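# Move wooden block from bench onto cart floor

## Task

Pick up the wooden block from the bench and lay it flat on the floor of the cart, at the handle end next to the profiles; the drop flap must stay open, anything already achieved must still hold at the finish, both hands must end empty and away from the cart, the robot must release the block and back off, must not topple or finish leaning, and must finish touching nothing.

## Robot and tools

ROBOT. A Rainbow Robotics RB-Y1: a two-wheel drive base with two rear casters, a folding torso (squat, shift, pitch, yaw), a head with a camera, and two 7-joint arms, each ending in a parallel gripper with a wrist camera whose case sticks out sideways and can strike things. The base is 0.58 m wide, extends 0.10 m in front of the drive axle and 0.57 m behind it, and a spin in place sweeps a 0.58 m radius. With the starting arm pose the robot is up to 0.73 m wide.

FRAMES. Base frame: origin on the floor between the drive wheels, x forward, y left, z up, metres. The chest, left_hand and right_hand lines are reported in it; a hand point is midway between the finger pads, 0.03 m back from the tips, fingers pointing along the hand's -z, closing along its x. base_odometry is the base frame as it was at scene start, heading in rad, positive to the left; it counts wheel turns only, so slips and bumps corrupt it.

TOOL move. One action per call; "cameras" and "blocking" are not part of the action. Allowed combinations: base and/or joints (optionally with min_time_s or contact_limits); target alone or with min_time_s; or contact_limits alone. An empty call just returns state and images.
- base: a velocity command {"x_m_s", "turn_rad_s", "for_s"}, not a position. x_m_s is forward speed, 0.005 to 0.4 m/s in magnitude (negative reverses) or 0; turn_rad_s is leftward turn rate, 0.02 to 1.509 in magnitude or 0; for_s 0.1 to 5 s. Omitted speeds are 0; no sideways motion. Acceleration 0.4 m/s² (turn 0.5 rad/s²), so it coasts up to 1 s (turn 3.1 s) after for_s. Distance is about speed times for_s. If |x| + 0.27|turn| exceeds 0.4 both are scaled down.
- joints: a dictionary of absolute joint targets by name, radians (grippers in metres of opening, 0 to 0.1). Key ranges: torso_squat_rad 0 to 1.2, torso_shift_rad -0.3 to 0.6, torso_pitch_rad -0.2 to 1.4 (positive bows forward), torso_yaw_rad -1.5 to 1.5 (lift both arms outward 0.2 rad first); shoulder pitch ±2.356 (negative swings forward/up); left roll 0 to 3.141, right roll -3.141 to 0 (outward); shoulder yaw ±2.094; elbow -2.617 to 0.01 (negative bends); forearm roll ±3.141; wrist pitch -1.57 to 1.919; hand roll ±2.705; head_pan_rad ±0.523 (positive left), head_tilt_rad -0.35 to 1.57 (positive down). Torso combined limits: squat+shift <= 1.52; squat-shift+pitch <= 1.57; shift+0.5pitch-0.4squat <= 0.7; shift+0.3pitch-0.5squat <= 0.39.
- target: one hand's absolute pose: side "left" or "right", x, y, z in metres in the base frame (-3 to 3), quat_wxyz as the hand lines print it. Solved once into joint angles; the hand follows an arc that can bow over 0.1 m on big moves, so split long moves. Status reads "reached" (within 10 mm, 2 deg), "short" with the error, or "refused" with a reason.
- min_time_s (0.1 to 8): lowest duration for each arm, head and torso motion.
- contact_limits: per gripper current cap in mA, 200 to 672.5 (start value 672.5), persists until changed; lower means softer grip.
- blocking: true/omitted waits for all motion to settle; false returns within about 0.5 s. A target is always waited for.

TOOL wait: seconds 0 to 10; returns state and images, sooner if motions finish. TOOL stop: brakes all running motions. TOOL zoom_image: camera name and region [x0,y0,x1,y1] in pixels, at most 504x504. Cameras: head_camera (896x504), left_wrist_camera, right_wrist_camera (644x364), or "all". TOOL read_manual: licence texts only. TOOL finished_scene: scene number; ends the scene, nothing may follow it in that reply. Scene 1 is practice.

RESULT LINES. move: "done" or the worst status. Statuses: off_target (resting away from target, maybe still pushing), not_followed / "joint command not followed" (arm collision check held it), time_out, contact_stop (torso only), limit_stop_at_<name> (self-collision guard or built-in limit), torque_fault (10 s freeze), limit_stop_at_motor_heat. A refused call or unplanned stop cancels the rest of the reply's moves. lidar_m: 12 distances in 30-degree sectors counter-clockwise from straight ahead (4th left, 7th behind, 10th right), measured 0.23 m above the floor. motor_effort: wheel effort percent, peak in brackets; high at rest means pushing on something. wheel_motors_off = 1 means a stalled wheel shut motors off for 2 s. Joint torques, external torques, wrist force/torque and motor temperatures are noisy, offset readings.

GRASPING. Command an opening at least 0.005 m narrower than the block; off_target or done on the gripper is then normal. Each arm carries up to 3 kg; weight far forward can tip the robot.

AVOID. Arms hitting or squeezing each other (shoulder roll about 0.5 rad outward keeps hands apart); closing a gripper on the other hand's fingers; driving into furniture (the base does not stop, and the body can snag under tables and tip); hard pushes, slams, dropping the block from height, letting go while it moves; overheating from stretched or pushing arms (80 °C brakes the arm); tilting wheels off the floor. At the end open the gripper, withdraw both hands from the cart, and make sure nothing of the robot touches anything.

Each tool is called after "Request:" as name([rows], argument=value, ...), one row to a line, values as JSON.

## Session

Request:
move()

Scene clock: 0.00 s.
Joint torques (N m): no reading
External joint torques (N m): no reading
Motor temperatures (°C): left_arm=[31 28 32 36 35 33 38] | right_arm=[34 31 32 30 36 36 34]
Wrist force (N): no reading
Wrist torque (N m): no reading
Wrist force, peak (N): no reading
base_odometry: x=+0.000 y=+0.000 heading=+0.000
lidar_m: 0.65 0.68 1.56 4.82 1.63 1.14 1.08 1.13 1.47 3.50 0.97 0.70
base_status: not commanded
joint_positions: torso_squat_rad=+0.350 torso_shift_rad=+0.000 torso_pitch_rad=+0.000 torso_yaw_rad=+0.000 left_shoulder_pitch_rad=+0.049 left_shoulder_roll_rad=+0.015 left_shoulder_yaw_rad=+0.041 left_elbow_rad=-0.149 left_forearm_roll_rad=+0.010 left_wrist_pitch_rad=-0.019 left_hand_roll_rad=+0.045 left_gripper_m=+0.099 right_shoulder_pitch_rad=-0.033 right_shoulder_roll_rad=-0.038 right_shoulder_yaw_rad=+0.024 right_elbow_rad=-0.125 right_forearm_roll_rad=-0.047 right_wrist_pitch_rad=+0.032 right_hand_roll_rad=-0.022 right_gripper_m=+0.099 head_pan_rad=+0.000 head_tilt_rad=+0.400
joint_status: not commanded
wheel_motors_off: 0
motor_effort: left_wheel=+0 right_wheel=+0
chest: x=-0.2280 y=+0.0001 z=+1.2475 quat_wxyz=(+1.000, +0.000, +0.000, +0.000) (m; base frame)
left_hand: x=-0.1861 y=+0.2354 z=+0.5638 quat_wxyz=(+0.997, +0.009, -0.062, +0.055) (m; base frame)
right_hand: x=-0.1506 y=-0.2464 z=+0.5666 quat_wxyz=(+0.998, -0.015, -0.063, -0.016) (m; base frame)
pictures: head_camera, left_wrist_camera, right_wrist_camera

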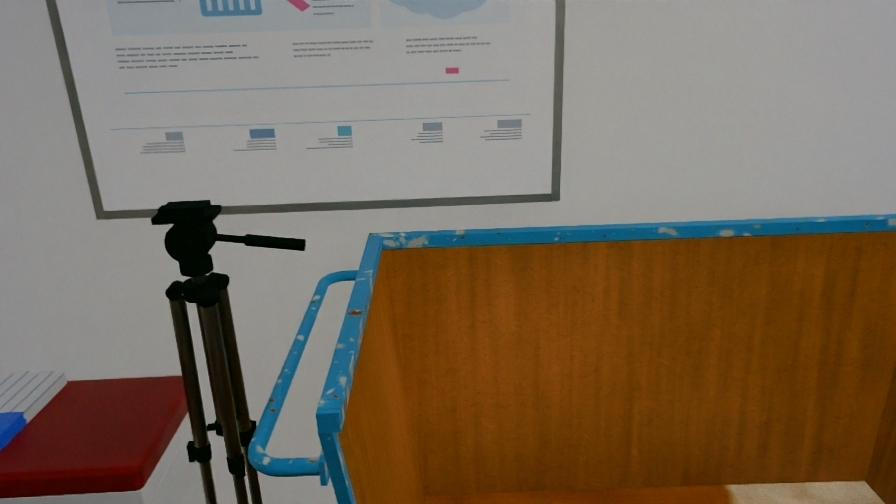

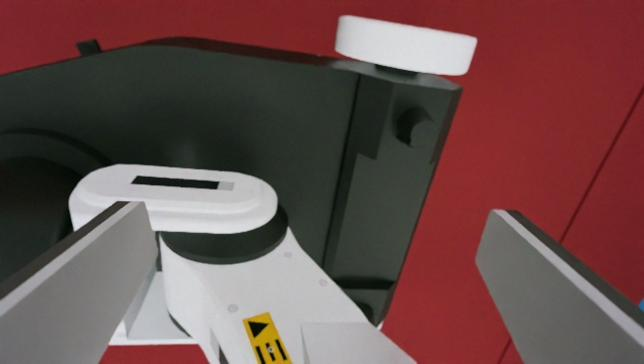

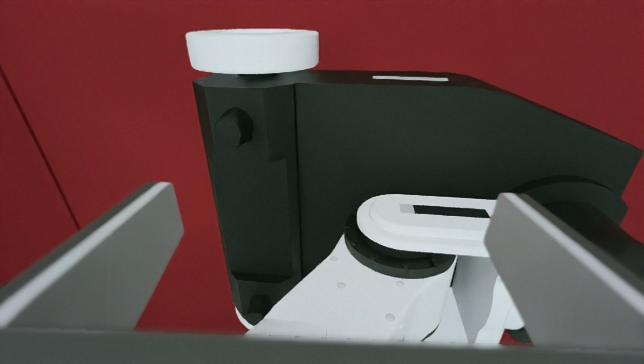

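Request:
move(joints={"head_tilt_rad":0.8,"head_pan_rad":-0.5}, cameras=["head_camera"])

Request:
move(joints={"head_tilt_rad":0.9,"head_pan_rad":0.1}, cameras=["head_camera"])

Request:
move(joints={"head_tilt_rad":0.6,"head_pan_rad":0.52}, cameras=["head_camera"])

Scene clock: 3.13 s.
Joint torques (N m): left_arm=[-0.95 -0.27 0.73 0.15 0.03 -0.59 0.05] | right_arm=[-2.29 -0.64 -0.59 -0.04 -0.11 -0.2 -0.02]
External joint torques (N m): left_arm=[-0.32 -0.94 0.69 0.14 0.02 -0.23 0.06] | right_arm=[-0.04 0.85 -0.54 0.27 -0.15 0.09 -0.03]
Motor temperatures (°C): left_arm=[31 28 32 36 35 33 38] | right_arm=[34 31 32 30 36 36 34]
Wrist force (N): left_arm=[-0.4 0.5 -7.4] | right_arm=[-1.8 0.7 -4.3]
Wrist torque (N m): left_arm=[-0.19 0.10 0.09] | right_arm=[-0.04 -0.08 -0.07]
Wrist force, peak (N): left_arm=[-0.2 1.9 -8.4] | right_arm=[-2.1 1.2 -5.4]
move: done
base_odometry: x=+0.000 y=+0.000 heading=+0.000
lidar_m: 0.65 0.68 1.55 4.82 1.62 1.13 1.07 1.11 1.47 3.51 0.98 0.69
base_status: not commanded
joint_positions: torso_squat_rad=+0.350 torso_shift_rad=+0.000 torso_pitch_rad=+0.000 torso_yaw_rad=+0.000 left_shoulder_pitch_rad=+0.049 left_shoulder_roll_rad=+0.015 left_shoulder_yaw_rad=+0.041 left_elbow_rad=-0.149 left_forearm_roll_rad=+0.010 left_wrist_pitch_rad=-0.019 left_hand_roll_rad=+0.045 left_gripper_m=+0.099 right_shoulder_pitch_rad=-0.033 right_shoulder_roll_rad=-0.038 right_shoulder_yaw_rad=+0.024 right_elbow_rad=-0.125 right_forearm_roll_rad=-0.047 right_wrist_pitch_rad=+0.032 right_hand_roll_rad=-0.022 right_gripper_m=+0.099 head_pan_rad=-0.500 head_tilt_rad=+0.800
joint_status: all done
wheel_motors_off: 0
motor_effort: left_wheel=+0(1) right_wheel=+0(2)
chest: x=-0.2280 y=+0.0001 z=+1.2475 quat_wxyz=(+1.000, +0.000, +0.000, +0.000) (m; base frame)
left_hand: x=-0.1861 y=+0.2354 z=+0.5638 quat_wxyz=(+0.997, +0.009, -0.062, +0.055) (m; base frame)
right_hand: x=-0.1506 y=-0.2464 z=+0.5666 quat_wxyz=(+0.998, -0.015, -0.063, -0.016) (m; base frame)
pictures: head_camera
camera_calibration:
head_camera: T_world_to_cam=[[-0.483078, -0.875023, -0.0311609, -0.0552376], [-0.581065, 0.347007, -0.736172, 0.997525], [0.654981, -0.337522, -0.676076, 1.05872], [0, 0, 0, 1]] pos_world=[-0.140499, -0.0371409, 1.4484]

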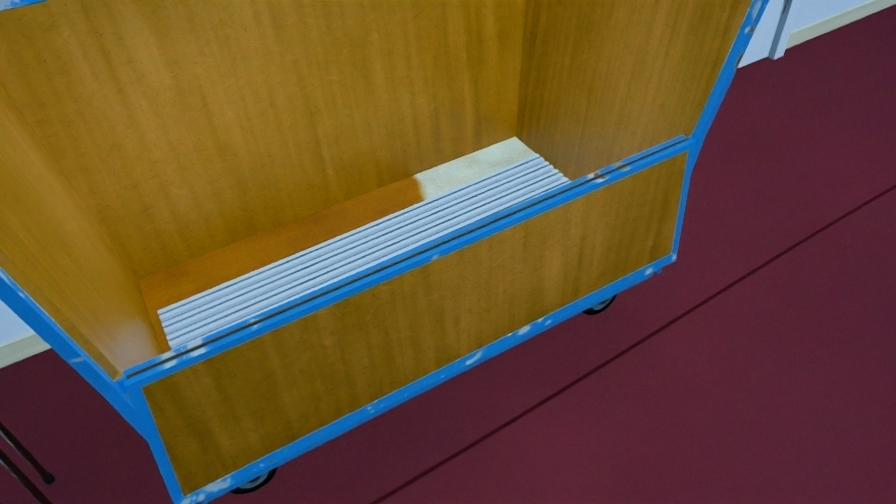

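Scene clock: 4.20 s.
Joint torques (N m): left_arm=[-1.06 -0.05 0.69 0.03 -0.02 -0.67 -0.09] | right_arm=[-2.58 -0.85 -0.58 0.13 -0.06 -0.19 -0.01]
External joint torques (N m): left_arm=[-0.43 -0.71 0.65 0.01 -0.03 -0.31 -0.09] | right_arm=[-0.32 0.64 -0.53 0.44 -0.1 0.11 -0.02]
Motor temperatures (°C): left_arm=[31 28 32 36 35 33 38] | right_arm=[34 31 32 30 36 36 34]
Wrist force (N): left_arm=[-0.5 1.9 -7.2] | right_arm=[-1.7 1.3 -5.1]
Wrist torque (N m): left_arm=[-0.34 0.12 0.10] | right_arm=[-0.12 -0.07 -0.10]
Wrist force, peak (N): left_arm=[0.3 1.8 -8.5] | right_arm=[-1.6 1.5 -5.6]
move: done
base_odometry: x=+0.000 y=+0.000 heading=+0.000
lidar_m: 0.65 0.68 1.56 4.83 1.62 1.13 1.07 1.12 1.47 3.50 0.99 0.68
base_status: not commanded
joint_positions: torso_squat_rad=+0.350 torso_shift_rad=+0.000 torso_pitch_rad=+0.000 torso_yaw_rad=+0.000 left_shoulder_pitch_rad=+0.049 left_shoulder_roll_rad=+0.015 left_shoulder_yaw_rad=+0.041 left_elbow_rad=-0.149 left_forearm_roll_rad=+0.010 left_wrist_pitch_rad=-0.019 left_hand_roll_rad=+0.045 left_gripper_m=+0.099 right_shoulder_pitch_rad=-0.033 right_shoulder_roll_rad=-0.038 right_shoulder_yaw_rad=+0.024 right_elbow_rad=-0.125 right_forearm_roll_rad=-0.047 right_wrist_pitch_rad=+0.032 right_hand_roll_rad=-0.022 right_gripper_m=+0.099 head_pan_rad=+0.100 head_tilt_rad=+0.900
joint_status: all done
wheel_motors_off: 0
motor_effort: left_wheel=+1(1) right_wheel=+0(2)
chest: x=-0.2280 y=+0.0001 z=+1.2475 quat_wxyz=(+1.000, +0.000, +0.000, +0.000) (m; base frame)
left_hand: x=-0.1861 y=+0.2354 z=+0.5638 quat_wxyz=(+0.997, +0.009, -0.062, +0.055) (m; base frame)
right_hand: x=-0.1506 y=-0.2464 z=+0.5666 quat_wxyz=(+0.998, -0.015, -0.063, -0.016) (m; base frame)
pictures: head_camera
camera_calibration:
head_camera: T_world_to_cam=[[0.0922515, -0.995265, -0.0306246, 0.0624715], [-0.745338, -0.0486262, -0.664911, 0.860538], [0.660273, 0.0841647, -0.746295, 1.16147], [0, 0, 0, 1]] pos_world=[-0.131259, 0.00626559, 1.44089]

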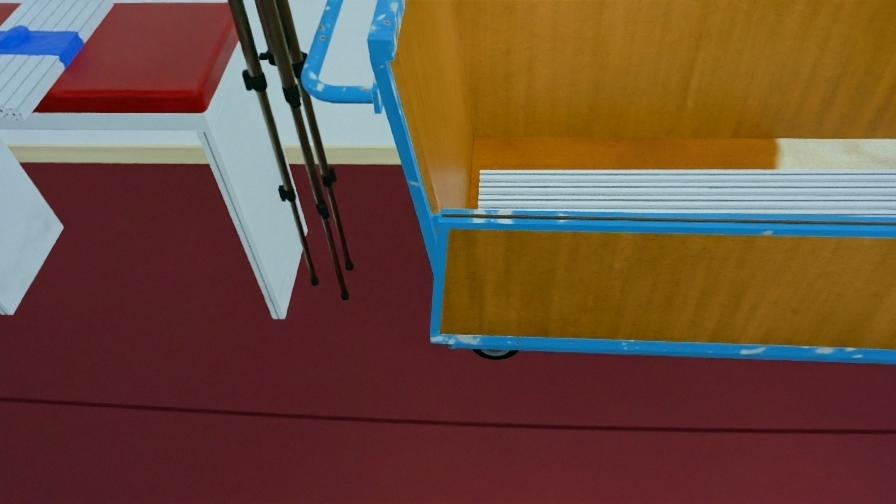

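Scene clock: 5.13 s.
Joint torques (N m): left_arm=[-0.93 0.13 0.66 -0.02 -0.04 -0.56 -0.03] | right_arm=[-2.04 -0.68 -0.58 -0.04 -0.08 -0.19 -0.02]
External joint torques (N m): left_arm=[-0.3 -0.53 0.62 -0.04 -0.04 -0.21 -0.03] | right_arm=[0.21 0.82 -0.53 0.27 -0.11 0.1 -0.03]
Motor temperatures (°C): left_arm=[31 28 32 36 35 33 38] | right_arm=[34 31 32 30 36 36 34]
Wrist force (N): left_arm=[0.6 1.3 -8.0] | right_arm=[-1.8 1.1 -5.0]
Wrist torque (N m): left_arm=[-0.31 0.20 0.05] | right_arm=[-0.12 -0.06 -0.06]
Wrist force, peak (N): left_arm=[-0.2 1.3 -8.1] | right_arm=[-2.0 1.0 -5.6]
move: done
base_odometry: x=+0.000 y=+0.000 heading=+0.000
lidar_m: 0.65 0.67 1.56 4.84 1.62 1.13 1.07 1.13 1.46 3.50 0.98 0.69
base_status: not commanded
joint_positions: torso_squat_rad=+0.350 torso_shift_rad=+0.000 torso_pitch_rad=+0.000 torso_yaw_rad=+0.000 left_shoulder_pitch_rad=+0.049 left_shoulder_roll_rad=+0.015 left_shoulder_yaw_rad=+0.041 left_elbow_rad=-0.149 left_forearm_roll_rad=+0.010 left_wrist_pitch_rad=-0.019 left_hand_roll_rad=+0.045 left_gripper_m=+0.099 right_shoulder_pitch_rad=-0.033 right_shoulder_roll_rad=-0.038 right_shoulder_yaw_rad=+0.024 right_elbow_rad=-0.125 right_forearm_roll_rad=-0.047 right_wrist_pitch_rad=+0.032 right_hand_roll_rad=-0.022 right_gripper_m=+0.099 head_pan_rad=+0.520 head_tilt_rad=+0.600
joint_status: all done
wheel_motors_off: 0
motor_effort: left_wheel=+0(1) right_wheel=+0(2)
chest: x=-0.2280 y=+0.0001 z=+1.2475 quat_wxyz=(+1.000, +0.000, +0.000, +0.000) (m; base frame)
left_hand: x=-0.1861 y=+0.2354 z=+0.5638 quat_wxyz=(+0.997, +0.009, -0.062, +0.055) (m; base frame)
right_hand: x=-0.1506 y=-0.2464 z=+0.5666 quat_wxyz=(+0.998, -0.015, -0.063, -0.016) (m; base frame)
pictures: head_camera
camera_calibration:
head_camera: T_world_to_cam=[[0.498214, -0.866483, -0.0314471, 0.147286], [-0.46132, -0.234194, -0.855767, 1.19539], [0.734143, 0.440863, -0.516405, 0.843793], [0, 0, 0, 1]] pos_world=[-0.141388, 0.0355768, 1.46335]

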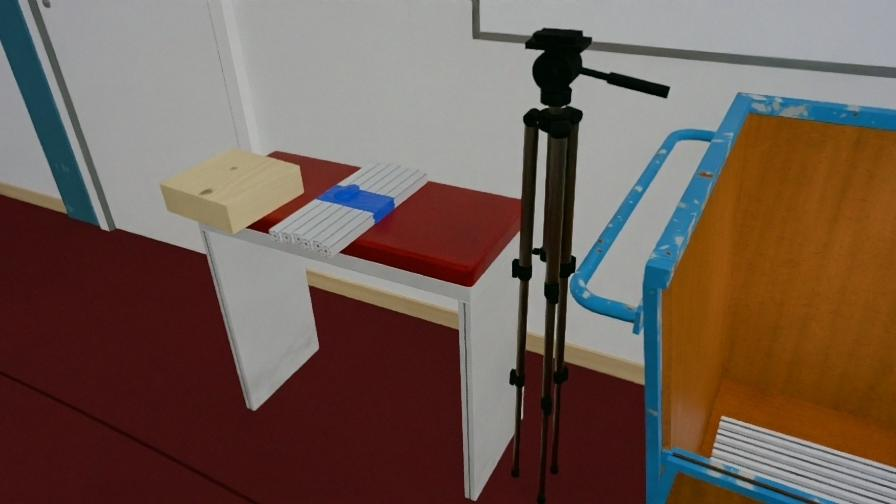

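Request:
move(base={"x_m_s":0.3,"for_s":1.2}, joints={"torso_squat_rad":0,"torso_pitch_rad":0.3,"head_tilt_rad":0.8,"head_pan_rad":0}, cameras=["head_camera"])

Request:
move(joints={"head_tilt_rad":0.5,"head_pan_rad":0.52}, cameras=["head_camera"])

Scene clock: 17.23 s.
Joint torques (N m): left_arm=[6.9 -0.07 0.78 3.35 -0.01 0.09 0.01] | right_arm=[6.5 -0.73 -0.7 3.45 -0.22 0.36 0.03]
External joint torques (N m): left_arm=[-0.64 -0.84 0.67 0.14 -0.01 -0.15 0] | right_arm=[0.69 0.61 -0.54 0.73 -0.19 0.09 0.04]
Motor temperatures (°C): left_arm=[31 28 32 36 35 33 38] | right_arm=[34 31 32 30 36 36 34]
Wrist force (N): left_arm=[2.0 1.5 -7.3] | right_arm=[0.0 1.2 -4.9]
Wrist torque (N m): left_arm=[-0.36 0.27 0.06] | right_arm=[-0.10 0.04 -0.08]
Wrist force, peak (N): left_arm=[0.0 1.5 -8.4] | right_arm=[-1.8 1.2 -5.5]
move: done
base_odometry: x=+0.360 y=+0.000 heading=+0.000
lidar_m: 0.28 0.30 0.76 3.64 2.15 1.52 1.44 1.49 1.95 4.67 0.45 0.31
base_status: done (sent for 1.2 of 1.2 s)
joint_positions: torso_squat_rad=+0.000 torso_shift_rad=+0.000 torso_pitch_rad=+0.300 torso_yaw_rad=+0.000 left_shoulder_pitch_rad=+0.049 left_shoulder_roll_rad=+0.015 left_shoulder_yaw_rad=+0.041 left_elbow_rad=-0.149 left_forearm_roll_rad=+0.010 left_wrist_pitch_rad=-0.019 left_hand_roll_rad=+0.045 left_gripper_m=+0.099 right_shoulder_pitch_rad=-0.033 right_shoulder_roll_rad=-0.038 right_shoulder_yaw_rad=+0.024 right_elbow_rad=-0.125 right_forearm_roll_rad=-0.047 right_wrist_pitch_rad=+0.032 right_hand_roll_rad=-0.022 right_gripper_m=+0.099 head_pan_rad=+0.000 head_tilt_rad=+0.800
joint_status: all done
wheel_motors_off: 0
motor_effort: left_wheel=-1(55) right_wheel=-2(28)
chest: x=-0.1364 y=+0.0001 z=+1.2761 quat_wxyz=(+0.989, +0.000, +0.150, +0.000) (m; base frame)
left_hand: x=-0.2986 y=+0.2354 z=+0.6106 quat_wxyz=(+0.995, +0.017, +0.088, +0.053) (m; base frame)
right_hand: x=-0.2638 y=-0.2464 z=+0.6028 quat_wxyz=(+0.996, -0.018, +0.087, -0.014) (m; base frame)
pictures: head_camera
camera_calibration:
head_camera: T_world_to_cam=[[-0.0134574, -0.999504, -0.0284674, 0.0400365], [-0.863797, 0.0259613, -0.503171, 0.738011], [0.503661, 0.0178186, -0.863718, 1.23511], [0, 0, 0, 1]] pos_world=[0.0159534, -0.00115112, 1.43927]

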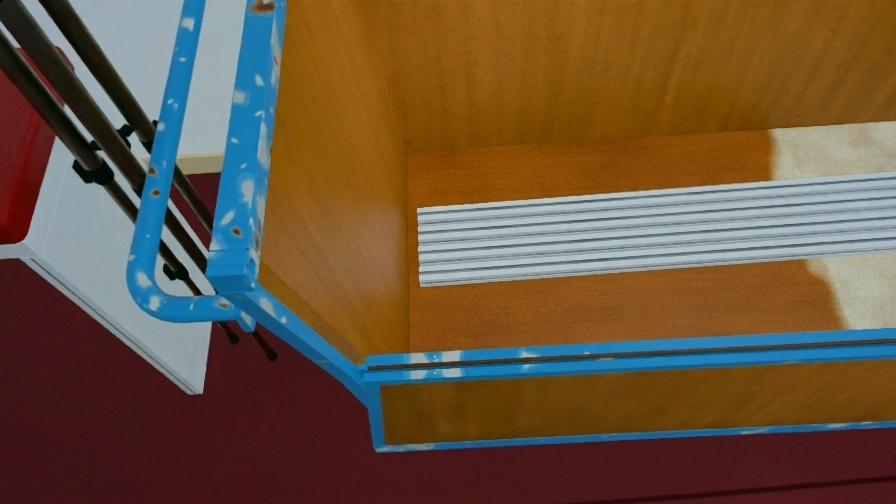

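Scene clock: 18.23 s.
Joint torques (N m): left_arm=[6.79 -0.36 0.63 3.43 -0.18 0.06 -0.01] | right_arm=[6.26 -0.74 -0.73 3.41 -0.2 0.28 -0.14]
External joint torques (N m): left_arm=[-0.75 -1.13 0.51 0.22 -0.18 -0.18 -0.02] | right_arm=[0.44 0.6 -0.57 0.7 -0.17 0 -0.13]
Motor temperatures (°C): left_arm=[31 28 32 36 35 33 38] | right_arm=[34 31 32 30 36 36 34]
Wrist force (N): left_arm=[2.0 1.0 -7.5] | right_arm=[0.2 0.8 -4.9]
Wrist torque (N m): left_arm=[-0.28 0.24 0.06] | right_arm=[-0.01 0.06 -0.08]
Wrist force, peak (N): left_arm=[2.3 0.8 -8.0] | right_arm=[0.0 1.1 -5.4]
move: done
base_odometry: x=+0.360 y=+0.000 heading=+0.000
lidar_m: 0.29 0.30 0.77 3.66 2.17 1.52 1.44 1.49 1.96 4.67 0.44 0.32
base_status: not commanded
joint_positions: torso_squat_rad=+0.000 torso_shift_rad=+0.000 torso_pitch_rad=+0.300 torso_yaw_rad=+0.000 left_shoulder_pitch_rad=+0.049 left_shoulder_roll_rad=+0.015 left_shoulder_yaw_rad=+0.041 left_elbow_rad=-0.149 left_forearm_roll_rad=+0.010 left_wrist_pitch_rad=-0.019 left_hand_roll_rad=+0.045 left_gripper_m=+0.099 right_shoulder_pitch_rad=-0.033 right_shoulder_roll_rad=-0.038 right_shoulder_yaw_rad=+0.024 right_elbow_rad=-0.125 right_forearm_roll_rad=-0.047 right_wrist_pitch_rad=+0.032 right_hand_roll_rad=-0.022 right_gripper_m=+0.099 head_pan_rad=+0.520 head_tilt_rad=+0.500
joint_status: all done
wheel_motors_off: 0
motor_effort: left_wheel=-1(1) right_wheel=-1(2)
chest: x=-0.1365 y=+0.0001 z=+1.2761 quat_wxyz=(+0.989, +0.000, +0.150, +0.000) (m; base frame)
left_hand: x=-0.2986 y=+0.2354 z=+0.6106 quat_wxyz=(+0.995, +0.017, +0.088, +0.053) (m; base frame)
right_hand: x=-0.2638 y=-0.2464 z=+0.6028 quat_wxyz=(+0.996, -0.018, +0.087, -0.014) (m; base frame)
pictures: head_camera
camera_calibration:
head_camera: T_world_to_cam=[[0.469309, -0.864944, -0.177823, 0.285374], [-0.634764, -0.190458, -0.748866, 1.10978], [0.613859, 0.464325, -0.638419, 0.912187], [0, 0, 0, 1]] pos_world=[0.0105688, 0.0346483, 1.46418]

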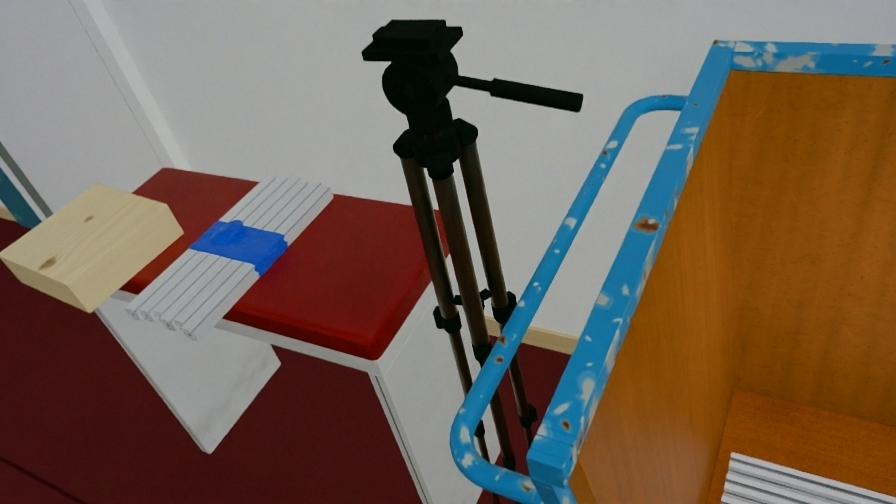

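Request:
zoom_image(camera="head_camera", region=[0, 150, 260, 350])

Scaled by 1.938 from the camera's 896x504 image, which has a finer 1280x720 frame.

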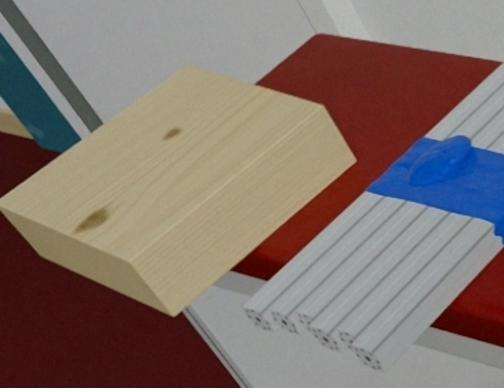

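Request:
move(base={"x_m_s":-0.35,"for_s":1.6}, joints={"head_pan_rad":0,"head_tilt_rad":0.75}, cameras=[])

Request:
move(base={"turn_rad_s":0.7,"for_s":2.2333}, cameras=[])

Request:
move(base={"x_m_s":0.38,"for_s":3.4}, cameras=[])

Request:
move(base={"turn_rad_s":-0.7,"for_s":2.2333}, cameras=["head_camera"])

Scene clock: 37.87 s.
Joint torques (N m): left_arm=[6.09 -0.18 0.65 3.48 0 -0.06 -0.08] | right_arm=[6.24 -0.68 -0.7 3.51 -0.17 0.31 -0.02]
External joint torques (N m): left_arm=[-1.46 -0.95 0.53 0.27 0 -0.3 -0.09] | right_arm=[0.43 0.66 -0.54 0.8 -0.14 0.03 -0.01]
Motor temperatures (°C): left_arm=[31 28 32 36 35 33 38] | right_arm=[34 31 32 30 36 36 34]
Wrist force (N): left_arm=[1.8 1.0 -7.6] | right_arm=[0.5 1.0 -4.5]
Wrist torque (N m): left_arm=[-0.27 0.26 0.08] | right_arm=[-0.08 0.10 -0.07]
Wrist force, peak (N): left_arm=[2.2 0.8 -8.3] | right_arm=[0.3 1.5 -5.5]
move: done
base_odometry: x=-0.200 y=+0.000 heading=+0.002
lidar_m: 0.84 1.20 1.67 4.30 1.33 0.93 0.88 0.93 1.20 2.91 1.28 0.90
base_status: done (sent for 1.6 of 1.6 s)
joint_positions: torso_squat_rad=+0.000 torso_shift_rad=+0.000 torso_pitch_rad=+0.300 torso_yaw_rad=+0.000 left_shoulder_pitch_rad=+0.049 left_shoulder_roll_rad=+0.015 left_shoulder_yaw_rad=+0.041 left_elbow_rad=-0.149 left_forearm_roll_rad=+0.010 left_wrist_pitch_rad=-0.019 left_hand_roll_rad=+0.045 left_gripper_m=+0.099 right_shoulder_pitch_rad=-0.033 right_shoulder_roll_rad=-0.038 right_shoulder_yaw_rad=+0.024 right_elbow_rad=-0.125 right_forearm_roll_rad=-0.047 right_wrist_pitch_rad=+0.032 right_hand_roll_rad=-0.022 right_gripper_m=+0.099 head_pan_rad=+0.000 head_tilt_rad=+0.750
joint_status: all done
wheel_motors_off: 0
motor_effort: left_wheel=+24(43) right_wheel=-24(41)
chest: x=-0.1366 y=+0.0001 z=+1.2761 quat_wxyz=(+0.989, +0.000, +0.149, +0.000) (m; base frame)
left_hand: x=-0.2987 y=+0.2354 z=+0.6106 quat_wxyz=(+0.995, +0.017, +0.088, +0.053) (m; base frame)
right_hand: x=-0.2637 y=-0.2464 z=+0.6028 quat_wxyz=(+0.996, -0.018, +0.087, -0.014) (m; base frame)
pictures: none
No camera images: "cameras" was empty.

Scene clock: 41.80 s.
Joint torques (N m): left_arm=[6.28 -0.11 0.96 3.34 -0.13 0.06 -0.04] | right_arm=[6.26 -0.82 -0.91 3.48 -0.31 0.37 0]
External joint torques (N m): left_arm=[-1.26 -0.88 0.85 0.13 -0.13 -0.18 -0.05] | right_arm=[0.45 0.53 -0.76 0.77 -0.28 0.09 0.01]
Motor temperatures (°C): left_arm=[31 28 32 36 35 33 38] | right_arm=[34 31 32 30 36 36 34]
Wrist force (N): left_arm=[2.1 1.2 -7.3] | right_arm=[0.3 1.4 -4.7]
Wrist torque (N m): left_arm=[-0.33 0.26 0.07] | right_arm=[-0.11 0.08 -0.06]
Wrist force, peak (N): left_arm=[2.5 1.1 -8.2] | right_arm=[0.0 0.7 -5.7]
move: done
base_odometry: x=-0.200 y=+0.000 heading=+1.565
lidar_m: 4.26 1.32 0.92 0.87 0.89 1.19 2.91 1.33 0.94 0.89 1.20 1.66
base_status: done (sent for 2.23 of 2.23 s)
joint_positions: torso_squat_rad=+0.000 torso_shift_rad=+0.000 torso_pitch_rad=+0.300 torso_yaw_rad=+0.000 left_shoulder_pitch_rad=+0.049 left_shoulder_roll_rad=+0.015 left_shoulder_yaw_rad=+0.041 left_elbow_rad=-0.149 left_forearm_roll_rad=+0.010 left_wrist_pitch_rad=-0.019 left_hand_roll_rad=+0.045 left_gripper_m=+0.099 right_shoulder_pitch_rad=-0.033 right_shoulder_roll_rad=-0.038 right_shoulder_yaw_rad=+0.024 right_elbow_rad=-0.125 right_forearm_roll_rad=-0.047 right_wrist_pitch_rad=+0.032 right_hand_roll_rad=-0.022 right_gripper_m=+0.099 head_pan_rad=+0.000 head_tilt_rad=+0.750
joint_status: not commanded
wheel_motors_off: 0
motor_effort: left_wheel=+8(47) right_wheel=+19(53)
chest: x=-0.1366 y=+0.0001 z=+1.2761 quat_wxyz=(+0.989, +0.000, +0.149, +0.000) (m; base frame)
left_hand: x=-0.2986 y=+0.2354 z=+0.6106 quat_wxyz=(+0.995, +0.017, +0.088, +0.053) (m; base frame)
right_hand: x=-0.2637 y=-0.2464 z=+0.6028 quat_wxyz=(+0.996, -0.018, +0.087, -0.014) (m; base frame)
pictures: none
No camera images: "cameras" was empty.

Scene clock: 46.50 s.
Joint torques (N m): left_arm=[6.75 0.04 0.86 3.4 0 0 0.03] | right_arm=[6.43 -0.79 -0.81 3.55 -0.2 0.33 -0.13]
External joint torques (N m): left_arm=[-0.79 -0.73 0.75 0.2 0 -0.24 0.02] | right_arm=[0.61 0.56 -0.65 0.84 -0.17 0.06 -0.12]
Motor temperatures (°C): left_arm=[31 28 32 36 35 33 38] | right_arm=[34 31 32 30 36 36 34]
Wrist force (N): left_arm=[2.1 1.7 -8.1] | right_arm=[0.4 1.1 -5.1]
Wrist torque (N m): left_arm=[-0.37 0.27 0.04] | right_arm=[-0.10 0.08 -0.07]
Wrist force, peak (N): left_arm=[2.1 1.7 -8.1] | right_arm=[0.6 1.3 -5.6]
move: done
base_odometry: x=-0.193 y=+1.292 heading=+1.566
lidar_m: 4.32 1.41 0.98 0.92 0.96 1.27 3.13 1.43 1.26 1.01 1.62 2.16
base_status: done (sent for 3.4 of 3.4 s)
joint_positions: torso_squat_rad=+0.000 torso_shift_rad=+0.000 torso_pitch_rad=+0.300 torso_yaw_rad=+0.000 left_shoulder_pitch_rad=+0.049 left_shoulder_roll_rad=+0.015 left_shoulder_yaw_rad=+0.041 left_elbow_rad=-0.149 left_forearm_roll_rad=+0.010 left_wrist_pitch_rad=-0.019 left_hand_roll_rad=+0.045 left_gripper_m=+0.099 right_shoulder_pitch_rad=-0.033 right_shoulder_roll_rad=-0.038 right_shoulder_yaw_rad=+0.024 right_elbow_rad=-0.125 right_forearm_roll_rad=-0.047 right_wrist_pitch_rad=+0.032 right_hand_roll_rad=-0.022 right_gripper_m=+0.099 head_pan_rad=+0.000 head_tilt_rad=+0.750
joint_status: not commanded
wheel_motors_off: 0
motor_effort: left_wheel=+18(47) right_wheel=-18(47)
chest: x=-0.1365 y=+0.0001 z=+1.2761 quat_wxyz=(+0.989, +0.000, +0.149, +0.000) (m; base frame)
left_hand: x=-0.2986 y=+0.2354 z=+0.6106 quat_wxyz=(+0.995, +0.017, +0.088, +0.053) (m; base frame)
right_hand: x=-0.2637 y=-0.2464 z=+0.6027 quat_wxyz=(+0.996, -0.018, +0.087, -0.014) (m; base frame)
pictures: none
No camera images: "cameras" was empty.

Scene clock: 50.50 s.
Joint torques (N m): left_arm=[6.43 -0.09 1.16 3.5 -0.15 0.11 -0.04] | right_arm=[6.24 -0.84 -0.82 3.46 -0.15 0.34 -0.11]
External joint torques (N m): left_arm=[-1.11 -0.86 1.04 0.3 -0.15 -0.13 -0.05] | right_arm=[0.43 0.52 -0.66 0.75 -0.11 0.06 -0.1]
Motor temperatures (°C): left_arm=[31 28 32 36 35 33 38] | right_arm=[34 31 32 30 36 36 34]
Wrist force (N): left_arm=[1.9 1.2 -7.9] | right_arm=[0.3 1.1 -5.1]
Wrist torque (N m): left_arm=[-0.32 0.21 0.05] | right_arm=[-0.07 0.08 -0.07]
Wrist force, peak (N): left_arm=[2.0 1.7 -8.4] | right_arm=[0.2 1.2 -5.6]
move: done
base_odometry: x=-0.194 y=+1.292 heading=+0.004
lidar_m: 1.00 1.64 2.16 4.32 1.42 0.99 0.93 0.99 1.30 3.11 1.40 1.23
base_status: done (sent for 2.23 of 2.23 s)
joint_positions: torso_squat_rad=+0.000 torso_shift_rad=+0.000 torso_pitch_rad=+0.300 torso_yaw_rad=+0.000 left_shoulder_pitch_rad=+0.049 left_shoulder_roll_rad=+0.015 left_shoulder_yaw_rad=+0.041 left_elbow_rad=-0.149 left_forearm_roll_rad=+0.010 left_wrist_pitch_rad=-0.019 left_hand_roll_rad=+0.045 left_gripper_m=+0.099 right_shoulder_pitch_rad=-0.033 right_shoulder_roll_rad=-0.038 right_shoulder_yaw_rad=+0.024 right_elbow_rad=-0.125 right_forearm_roll_rad=-0.047 right_wrist_pitch_rad=+0.032 right_hand_roll_rad=-0.022 right_gripper_m=+0.099 head_pan_rad=+0.000 head_tilt_rad=+0.750
joint_status: not commanded
wheel_motors_off: 0
motor_effort: left_wheel=+22(44) right_wheel=+3(48)
chest: x=-0.1365 y=+0.0001 z=+1.2761 quat_wxyz=(+0.989, +0.000, +0.149, +0.000) (m; base frame)
left_hand: x=-0.2986 y=+0.2354 z=+0.6106 quat_wxyz=(+0.995, +0.017, +0.088, +0.053) (m; base frame)
right_hand: x=-0.2637 y=-0.2464 z=+0.6027 quat_wxyz=(+0.996, -0.018, +0.087, -0.014) (m; base frame)
pictures: head_camera
camera_calibration:
head_camera: T_world_to_cam=[[-0.0120963, -0.999502, -0.0291596, 0.04103], [-0.837498, 0.0260595, -0.545819, 0.801728], [0.546306, 0.0178187, -0.837396, 1.19918], [0, 0, 0, 1]] pos_world=[0.0168244, -0.00125083, 1.44298]

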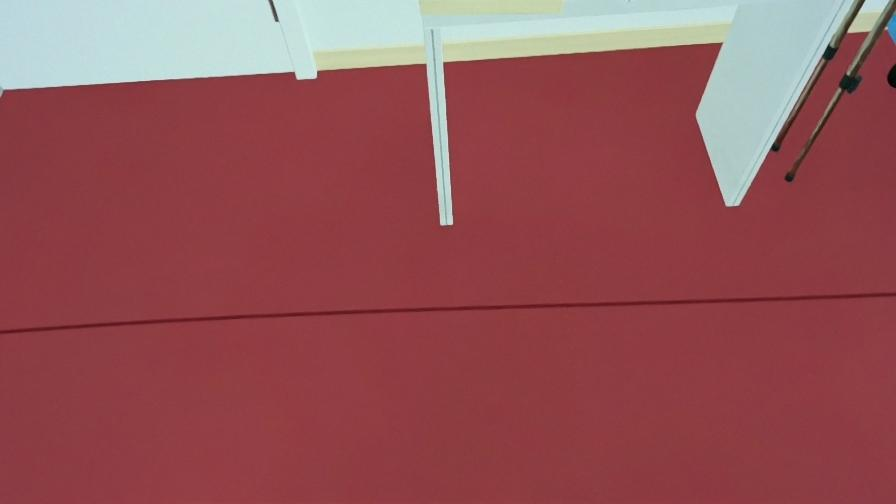

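Request:
move(base={"x_m_s":0.3,"for_s":1.6}, joints={"head_tilt_rad":0.5}, cameras=["head_camera"])

Scene clock: 54.03 s.
Joint torques (N m): left_arm=[6.78 -0.23 1.01 3.45 -0.01 0.03 -0.04] | right_arm=[6.62 -0.7 -0.57 3.68 -0.14 0.31 -0.03]
External joint torques (N m): left_arm=[-0.77 -1 0.89 0.24 -0.01 -0.22 -0.05] | right_arm=[0.8 0.64 -0.41 0.97 -0.11 0.03 -0.02]
Motor temperatures (°C): left_arm=[31 28 32 36 35 33 38] | right_arm=[34 31 32 30 36 36 34]
Wrist force (N): left_arm=[1.8 0.4 -7.6] | right_arm=[0.1 1.1 -4.6]
Wrist torque (N m): left_arm=[-0.22 0.22 0.06] | right_arm=[-0.08 0.08 -0.08]
Wrist force, peak (N): left_arm=[2.6 1.2 -8.3] | right_arm=[0.2 0.8 -5.8]
move: done
base_odometry: x=+0.286 y=+1.293 heading=+0.003
lidar_m: 0.53 1.17 1.52 3.74 2.13 1.48 1.42 1.47 1.94 1.57 0.87 0.93
base_status: done (sent for 1.6 of 1.6 s)
joint_positions: torso_squat_rad=+0.000 torso_shift_rad=+0.000 torso_pitch_rad=+0.300 torso_yaw_rad=+0.000 left_shoulder_pitch_rad=+0.049 left_shoulder_roll_rad=+0.015 left_shoulder_yaw_rad=+0.041 left_elbow_rad=-0.149 left_forearm_roll_rad=+0.010 left_wrist_pitch_rad=-0.019 left_hand_roll_rad=+0.045 left_gripper_m=+0.099 right_shoulder_pitch_rad=-0.033 right_shoulder_roll_rad=-0.038 right_shoulder_yaw_rad=+0.024 right_elbow_rad=-0.125 right_forearm_roll_rad=-0.047 right_wrist_pitch_rad=+0.032 right_hand_roll_rad=-0.022 right_gripper_m=+0.099 head_pan_rad=+0.000 head_tilt_rad=+0.500
joint_status: all done
wheel_motors_off: 0
motor_effort: left_wheel=-9(49) right_wheel=+11(45)
chest: x=-0.1365 y=+0.0001 z=+1.2761 quat_wxyz=(+0.989, +0.000, +0.149, +0.000) (m; base frame)
left_hand: x=-0.2985 y=+0.2354 z=+0.6106 quat_wxyz=(+0.995, +0.017, +0.088, +0.053) (m; base frame)
right_hand: x=-0.2637 y=-0.2464 z=+0.6027 quat_wxyz=(+0.996, -0.018, +0.087, -0.014) (m; base frame)
pictures: head_camera
camera_calibration:
head_camera: T_world_to_cam=[[-0.00444072, -0.999504, -0.0311761, 0.0444008], [-0.676446, 0.0259635, -0.736035, 1.08863], [0.736479, 0.0178204, -0.676226, 0.974459], [0, 0, 0, 1]] pos_world=[0.0189264, -0.00125112, 1.46161]

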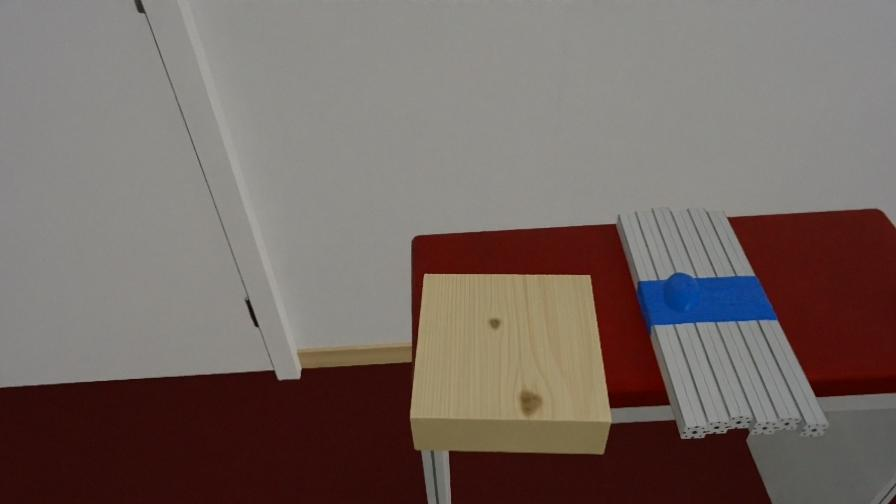

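Request:
move(base={"x_m_s":0.2,"for_s":1.0}, joints={"torso_squat_rad":0.4,"torso_pitch_rad":0.6,"head_tilt_rad":0.6,"left_gripper_m":0,"right_gripper_m":0,"left_shoulder_roll_rad":0.5,"right_shoulder_roll_rad":-0.5,"left_elbow_rad":-1.6,"right_elbow_rad":-1.6}, cameras=["head_camera"])

Scene clock: 71.93 s.
Joint torques (N m): left_arm=[2.4 5.94 5.71 -6.7 -0.04 -1.63 -0.17] | right_arm=[0.33 -8.07 -5.37 -8.22 0.01 -1.74 0.13]
External joint torques (N m): left_arm=[0.31 -1.96 0.48 0.32 -0.11 -0.12 -0.14] | right_arm=[-0.58 -0.36 -0.62 -1.2 -0.18 -0.26 0.1]
Motor temperatures (°C): left_arm=[31 28 32 36 35 33 38] | right_arm=[34 31 32 30 36 36 34]
Wrist force (N): left_arm=[-4.0 -0.5 -4.6] | right_arm=[-5.4 2.6 -2.0]
Wrist torque (N m): left_arm=[-0.20 -0.07 0.15] | right_arm=[-0.18 -0.26 -0.12]
Wrist force, peak (N): left_arm=[1.7 1.0 -8.3] | right_arm=[-13.8 4.8 -1.1]
move: done
base_odometry: x=+0.487 y=+1.294 heading=+0.002
lidar_m: 0.32 0.97 1.26 3.08 2.43 1.72 1.61 1.67 2.21 1.16 0.74 0.90
base_status: done (sent for 1 of 1 s)
joint_positions: torso_squat_rad=+0.400 torso_shift_rad=+0.000 torso_pitch_rad=+0.600 torso_yaw_rad=+0.000 left_shoulder_pitch_rad=+0.049 left_shoulder_roll_rad=+0.500 left_shoulder_yaw_rad=+0.041 left_elbow_rad=-1.600 left_forearm_roll_rad=+0.010 left_wrist_pitch_rad=-0.019 left_hand_roll_rad=+0.045 left_gripper_m=+0.000 right_shoulder_pitch_rad=-0.033 right_shoulder_roll_rad=-0.500 right_shoulder_yaw_rad=+0.024 right_elbow_rad=-1.600 right_forearm_roll_rad=-0.047 right_wrist_pitch_rad=+0.032 right_hand_roll_rad=-0.022 right_gripper_m=+0.000 head_pan_rad=+0.000 head_tilt_rad=+0.600
joint_status: all done
wheel_motors_off: 0
motor_effort: left_wheel=-10(25) right_wheel=+8(39)
chest: x=-0.0532 y=+0.0001 z=+1.1806 quat_wxyz=(+0.955, +0.000, +0.296, +0.000) (m; base frame)
left_hand: x=+0.2571 y=+0.3855 z=+0.7428 quat_wxyz=(+0.860, +0.118, -0.459, -0.189) (m; base frame)
right_hand: x=+0.2843 y=-0.3466 z=+0.7394 quat_wxyz=(+0.859, -0.087, -0.466, +0.195) (m; base frame)
pictures: head_camera
camera_calibration:
head_camera: T_world_to_cam=[[-0.0163215, -0.999501, -0.0270262, 0.036422], [-0.909662, 0.0260633, -0.414532, 0.675196], [0.415029, 0.0178189, -0.909634, 1.12559], [0, 0, 0, 1]] pos_world=[0.147639, -0.00125082, 1.30475]

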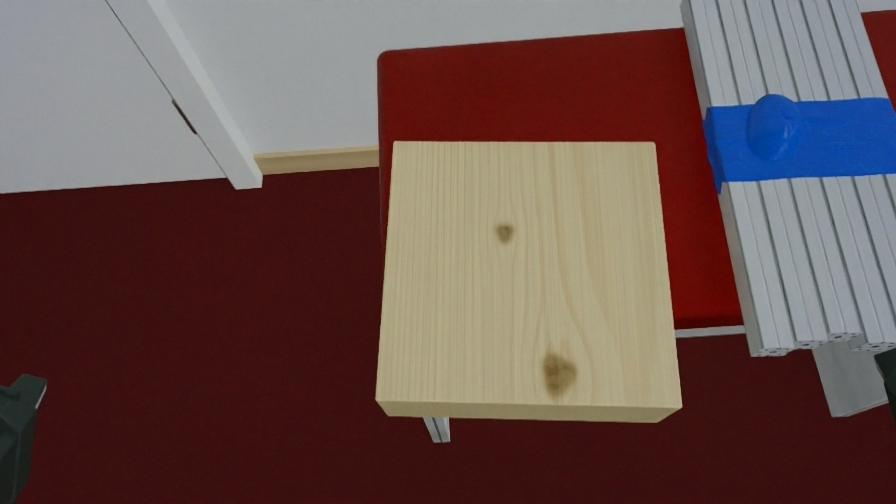

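Request:
move(target={"side":"left","x":0.36,"y":0.16,"z":0.93,"quat_wxyz":[0.6929,0,0,-0.7211]}, cameras=[])

Request:
move(target={"side":"right","x":0.36,"y":-0.26,"z":0.93,"quat_wxyz":[0.7211,0,0,0.6929]})

Scene clock: 79.43 s.
Joint torques (N m): left_arm=[-14.96 6.74 9.65 -4.34 -0.28 -0.68 0.14] | right_arm=[0.29 -8.34 -5.33 -7.69 -0.06 -1.52 0.03]
External joint torques (N m): left_arm=[2.46 -1.53 0.3 -0.34 -0.32 -0.55 0.14] | right_arm=[-0.61 -0.63 -0.58 -0.7 -0.25 -0.05 -0.01]
Motor temperatures (°C): left_arm=[31 28 32 36 35 33 38] | right_arm=[34 31 32 31 36 36 34]
Wrist force (N): left_arm=[1.3 2.2 -8.0] | right_arm=[-5.8 2.3 -2.9]
Wrist torque (N m): left_arm=[-0.39 0.21 0.10] | right_arm=[-0.14 -0.32 -0.11]
Wrist force, peak (N): left_arm=[1.3 2.2 -8.0] | right_arm=[-5.7 3.7 -2.5]
move: done
base_odometry: x=+0.487 y=+1.294 heading=+0.002
lidar_m: 0.32 0.98 1.26 3.08 2.43 1.70 1.61 1.69 2.20 1.16 0.75 0.92
base_status: not commanded
joint_positions: torso_squat_rad=+0.400 torso_shift_rad=+0.000 torso_pitch_rad=+0.600 torso_yaw_rad=+0.000 left_shoulder_pitch_rad=-1.337 left_shoulder_roll_rad=+0.931 left_shoulder_yaw_rad=-0.663 left_elbow_rad=-1.784 left_forearm_roll_rad=+1.125 left_wrist_pitch_rad=+1.765 left_hand_roll_rad=-0.610 left_gripper_m=+0.000 right_shoulder_pitch_rad=-0.033 right_shoulder_roll_rad=-0.500 right_shoulder_yaw_rad=+0.024 right_elbow_rad=-1.600 right_forearm_roll_rad=-0.047 right_wrist_pitch_rad=+0.032 right_hand_roll_rad=-0.022 right_gripper_m=+0.000 head_pan_rad=+0.000 head_tilt_rad=+0.600
joint_status: all done
wheel_motors_off: 0
motor_effort: left_wheel=-8(10) right_wheel=+9(11)
chest: x=-0.0533 y=+0.0001 z=+1.1806 quat_wxyz=(+0.955, +0.000, +0.296, +0.000) (m; base frame)
left_hand: x=+0.3600 y=+0.1600 z=+0.9303 quat_wxyz=(+0.693, +0.000, +0.000, -0.721) (m; base frame)
left_hand_status: reached (checked arc, planned for 1.7 s): 0 mm and 0.1 deg off.
right_hand: x=+0.2844 y=-0.3466 z=+0.7395 quat_wxyz=(+0.859, -0.087, -0.466, +0.195) (m; base frame)
pictures: none
No camera images: "cameras" was empty.

Scene clock: 81.27 s.
Joint torques (N m): left_arm=[-15.47 6.82 9.8 -3.85 -0.04 -0.47 -0.08] | right_arm=[-15.64 -12.22 -8.19 -3.07 0.37 -0.21 -0.33]
External joint torques (N m): left_arm=[1.95 -1.45 0.44 0.15 -0.08 -0.33 -0.08] | right_arm=[-0.95 0.23 1.36 -0.54 0.15 -0.12 -0.33]
Motor temperatures (°C): left_arm=[31 28 32 36 35 33 38] | right_arm=[34 31 32 31 36 36 34]
Wrist force (N): left_arm=[1.0 1.5 -7.3] | right_arm=[-1.0 0.5 -4.9]
Wrist torque (N m): left_arm=[-0.34 0.21 0.07] | right_arm=[-0.04 -0.02 -0.09]
Wrist force, peak (N): left_arm=[0.9 1.0 -8.4] | right_arm=[-11.0 3.1 3.9]
move: done
base_odometry: x=+0.487 y=+1.294 heading=+0.002
lidar_m: 0.33 0.96 1.26 3.07 2.42 1.72 1.62 1.67 2.22 1.17 0.75 0.91
base_status: not commanded
joint_positions: torso_squat_rad=+0.400 torso_shift_rad=+0.000 torso_pitch_rad=+0.600 torso_yaw_rad=+0.000 left_shoulder_pitch_rad=-1.337 left_shoulder_roll_rad=+0.931 left_shoulder_yaw_rad=-0.664 left_elbow_rad=-1.784 left_forearm_roll_rad=+1.125 left_wrist_pitch_rad=+1.765 left_hand_roll_rad=-0.610 left_gripper_m=+0.000 right_shoulder_pitch_rad=-1.202 right_shoulder_roll_rad=-1.226 right_shoulder_yaw_rad=+0.619 right_elbow_rad=-1.797 right_forearm_roll_rad=-1.265 right_wrist_pitch_rad=+1.598 right_hand_roll_rad=+0.727 right_gripper_m=+0.000 head_pan_rad=+0.000 head_tilt_rad=+0.600
joint_status: all done
wheel_motors_off: 0
motor_effort: left_wheel=-8(10) right_wheel=+7(17)
chest: x=-0.0533 y=+0.0001 z=+1.1806 quat_wxyz=(+0.955, +0.000, +0.296, +0.000) (m; base frame)
left_hand: x=+0.3600 y=+0.1600 z=+0.9303 quat_wxyz=(+0.693, +0.000, +0.000, -0.721) (m; base frame)
right_hand: x=+0.3600 y=-0.2600 z=+0.9301 quat_wxyz=(+0.721, +0.000, +0.000, +0.693) (m; base frame)
right_hand_status: reached (checked arc, planned for 1.5 s): 0 mm and 0.0 deg off.
pictures: head_camera, left_wrist_camera, right_wrist_camera
camera_calibration:
head_camera: T_world_to_cam=[[-0.0162242, -0.999504, -0.0269847, 0.0363542], [-0.909625, 0.0259591, -0.414619, 0.675255], [0.415114, 0.0178191, -0.909595, 1.12566], [0, 0, 0, 1]] pos_world=[0.14754, -0.00125113, 1.30485]
left_wrist_camera: T_world_to_cam=[[-0.0128271, -0.999882, -0.00849545, 0.171919], [-0.888709, 0.00750603, 0.458409, -0.078681], [-0.458291, 0.01343, -0.888701, 1.06202], [0, 0, 0, 1]] pos_world=[0.418995, 0.158227, 0.981346]
right_wrist_camera: T_world_to_cam=[[-0.0110132, -0.999593, -0.0263034, -0.232711], [-0.86222, -0.00382892, 0.50652, -0.134596], [-0.506415, 0.0282577, -0.861827, 1.06341], [0, 0, 0, 1]] pos_world=[0.419911, -0.263181, 0.978527]

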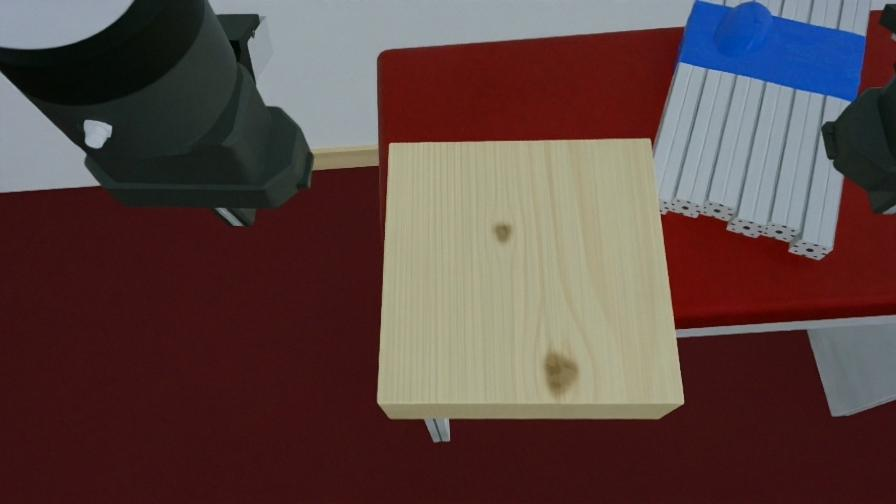

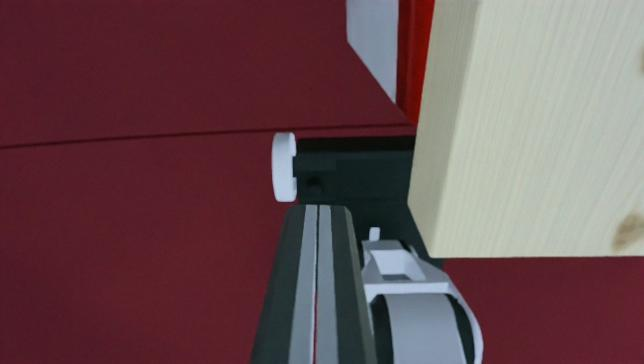

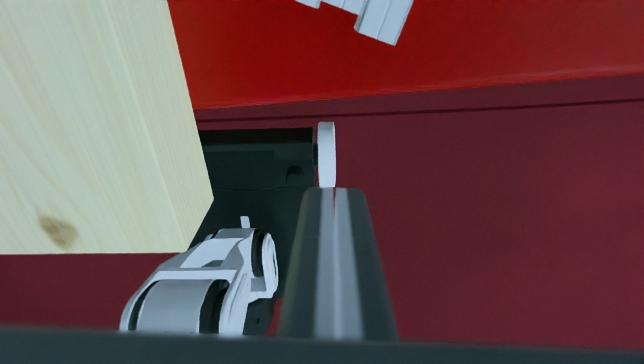

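Request:
move(target={"side":"left","x":0.364,"y":0.105,"z":0.80,"quat_wxyz":[0.6929,0,0,-0.7211]}, cameras=[], min_time_s=2)

Request:
move(target={"side":"right","x":0.364,"y":-0.21,"z":0.80,"quat_wxyz":[0.7211,0,0,0.6929]}, min_time_s=2)

Scene clock: 85.47 s.
Joint torques (N m): left_arm=[-15.81 3.65 7.66 -4.66 -0.36 -0.56 -0.25] | right_arm=[-15.49 -12.21 -8.41 -3.19 0.38 -0.16 -0.23]
External joint torques (N m): left_arm=[2.36 -1.79 -0.15 0.92 -0.39 -0.42 -0.25] | right_arm=[-0.79 0.24 1.14 -0.66 0.16 -0.07 -0.24]
Motor temperatures (°C): left_arm=[31 28 32 36 35 33 38] | right_arm=[34 31 32 31 36 36 34]
Wrist force (N): left_arm=[1.3 2.1 -7.1] | right_arm=[-1.3 0.7 -5.1]
Wrist torque (N m): left_arm=[-0.42 0.23 0.10] | right_arm=[-0.06 -0.05 -0.11]
Wrist force, peak (N): left_arm=[1.4 1.4 -8.4] | right_arm=[-1.1 1.0 -5.5]
move: done
base_odometry: x=+0.487 y=+1.294 heading=+0.002
lidar_m: 0.32 0.97 1.26 3.07 2.44 1.71 1.62 1.67 2.21 1.17 0.76 0.90
base_status: not commanded
joint_positions: torso_squat_rad=+0.400 torso_shift_rad=+0.000 torso_pitch_rad=+0.600 torso_yaw_rad=+0.000 left_shoulder_pitch_rad=-1.288 left_shoulder_roll_rad=+0.647 left_shoulder_yaw_rad=-0.841 left_elbow_rad=-1.414 left_forearm_roll_rad=+0.875 left_wrist_pitch_rad=+1.494 left_hand_roll_rad=-0.679 left_gripper_m=+0.000 right_shoulder_pitch_rad=-1.202 right_shoulder_roll_rad=-1.226 right_shoulder_yaw_rad=+0.619 right_elbow_rad=-1.797 right_forearm_roll_rad=-1.265 right_wrist_pitch_rad=+1.598 right_hand_roll_rad=+0.727 right_gripper_m=+0.000 head_pan_rad=+0.000 head_tilt_rad=+0.600
joint_status: all done
wheel_motors_off: 0
motor_effort: left_wheel=-8(9) right_wheel=+7(9)
chest: x=-0.0533 y=+0.0001 z=+1.1806 quat_wxyz=(+0.955, +0.000, +0.296, +0.000) (m; base frame)
left_hand: x=+0.3640 y=+0.1050 z=+0.8004 quat_wxyz=(+0.693, +0.000, -0.001, -0.721) (m; base frame)
left_hand_status: reached (checked arc, planned for 2.0 s): 0 mm and 0.1 deg off.
right_hand: x=+0.3600 y=-0.2600 z=+0.9301 quat_wxyz=(+0.721, +0.000, +0.000, +0.693) (m; base frame)
pictures: none
No camera images: "cameras" was empty.

Scene clock: 87.80 s.
Joint torques (N m): left_arm=[-15.63 3.66 7.8 -4.7 -0.22 -0.58 -0.26] | right_arm=[-15.11 -8.93 -6.74 -3.96 0.36 -0.15 0.26]
External joint torques (N m): left_arm=[2.54 -1.77 -0.02 0.88 -0.26 -0.44 -0.26] | right_arm=[0.7 1.01 1.4 0.23 0.14 -0.06 0.26]
Motor temperatures (°C): left_arm=[31 28 32 36 35 33 38] | right_arm=[34 31 32 31 36 36 34]
Wrist force (N): left_arm=[0.9 1.1 -8.0] | right_arm=[-0.6 0.1 -4.7]
Wrist torque (N m): left_arm=[-0.28 0.16 0.10] | right_arm=[-0.02 0.04 -0.09]
Wrist force, peak (N): left_arm=[1.1 1.1 -8.6] | right_arm=[-1.1 0.3 -5.7]
move: done
base_odometry: x=+0.487 y=+1.294 heading=+0.002
lidar_m: 0.32 0.96 1.27 3.07 2.44 1.71 1.62 1.68 2.20 1.18 0.74 0.91
base_status: not commanded
joint_positions: torso_squat_rad=+0.400 torso_shift_rad=+0.000 torso_pitch_rad=+0.600 torso_yaw_rad=+0.000 left_shoulder_pitch_rad=-1.288 left_shoulder_roll_rad=+0.647 left_shoulder_yaw_rad=-0.841 left_elbow_rad=-1.414 left_forearm_roll_rad=+0.875 left_wrist_pitch_rad=+1.494 left_hand_roll_rad=-0.679 left_gripper_m=+0.000 right_shoulder_pitch_rad=-1.166 right_shoulder_roll_rad=-0.915 right_shoulder_yaw_rad=+0.794 right_elbow_rad=-1.510 right_forearm_roll_rad=-0.996 right_wrist_pitch_rad=+1.395 right_hand_roll_rad=+0.746 right_gripper_m=+0.000 head_pan_rad=+0.000 head_tilt_rad=+0.600
joint_status: all done
wheel_motors_off: 0
motor_effort: left_wheel=-8(9) right_wheel=+7(10)
chest: x=-0.0533 y=+0.0001 z=+1.1806 quat_wxyz=(+0.955, +0.000, +0.296, +0.000) (m; base frame)
left_hand: x=+0.3640 y=+0.1050 z=+0.8004 quat_wxyz=(+0.693, +0.000, -0.001, -0.721) (m; base frame)
right_hand: x=+0.3641 y=-0.2100 z=+0.8003 quat_wxyz=(+0.721, +0.000, +0.000, +0.693) (m; base frame)
right_hand_status: reached (checked arc, planned for 2.0 s): 0 mm and 0.1 deg off.
pictures: head_camera, left_wrist_camera, right_wrist_camera
camera_calibration:
head_camera: T_world_to_cam=[[-0.0162242, -0.999504, -0.0269847, 0.0363542], [-0.909625, 0.0259591, -0.414619, 0.675255], [0.415114, 0.0178191, -0.909595, 1.12566], [0, 0, 0, 1]] pos_world=[0.14754, -0.00125113, 1.30485]
left_wrist_camera: T_world_to_cam=[[-0.012823, -0.999882, -0.00850011, 0.115976], [-0.888874, 0.00750508, 0.458091, -0.0148252], [-0.457973, 0.0134296, -0.888865, 0.949152], [0, 0, 0, 1]] pos_world=[0.422995, 0.103327, 0.851445]
right_wrist_camera: T_world_to_cam=[[-0.0110431, -0.99959, -0.0264019, -0.186], [-0.862603, -0.00383159, 0.505867, -0.0644547], [-0.505761, 0.0283607, -0.862207, 0.952361], [0, 0, 0, 1]] pos_world=[0.424014, -0.213181, 0.848827]

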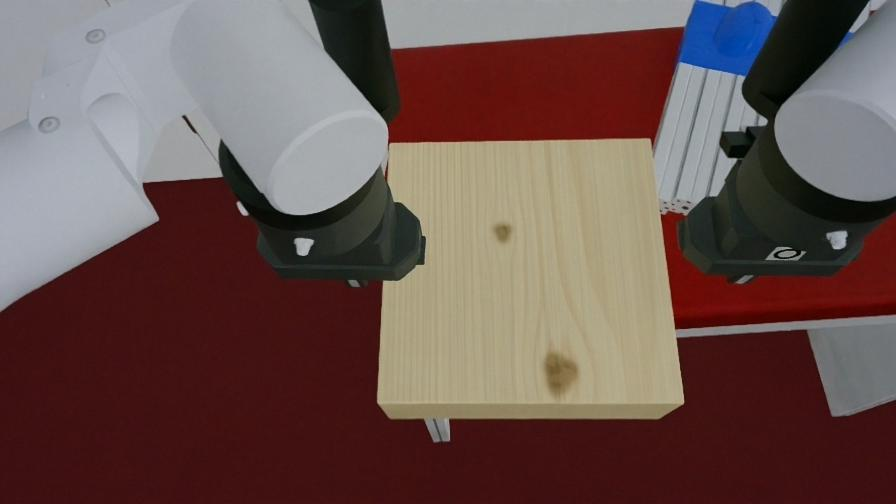

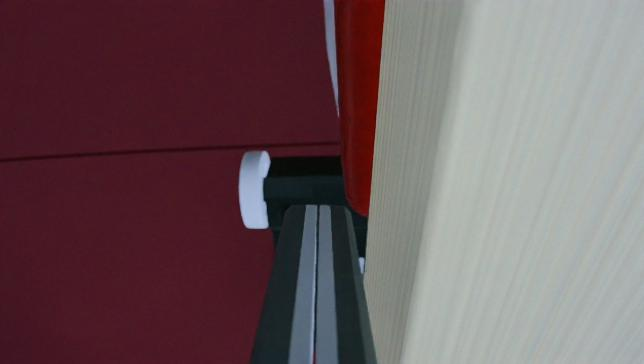

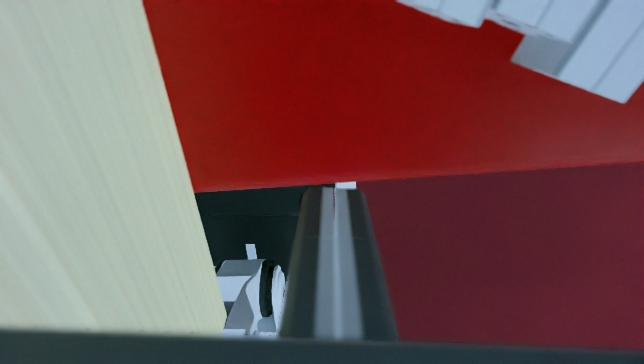

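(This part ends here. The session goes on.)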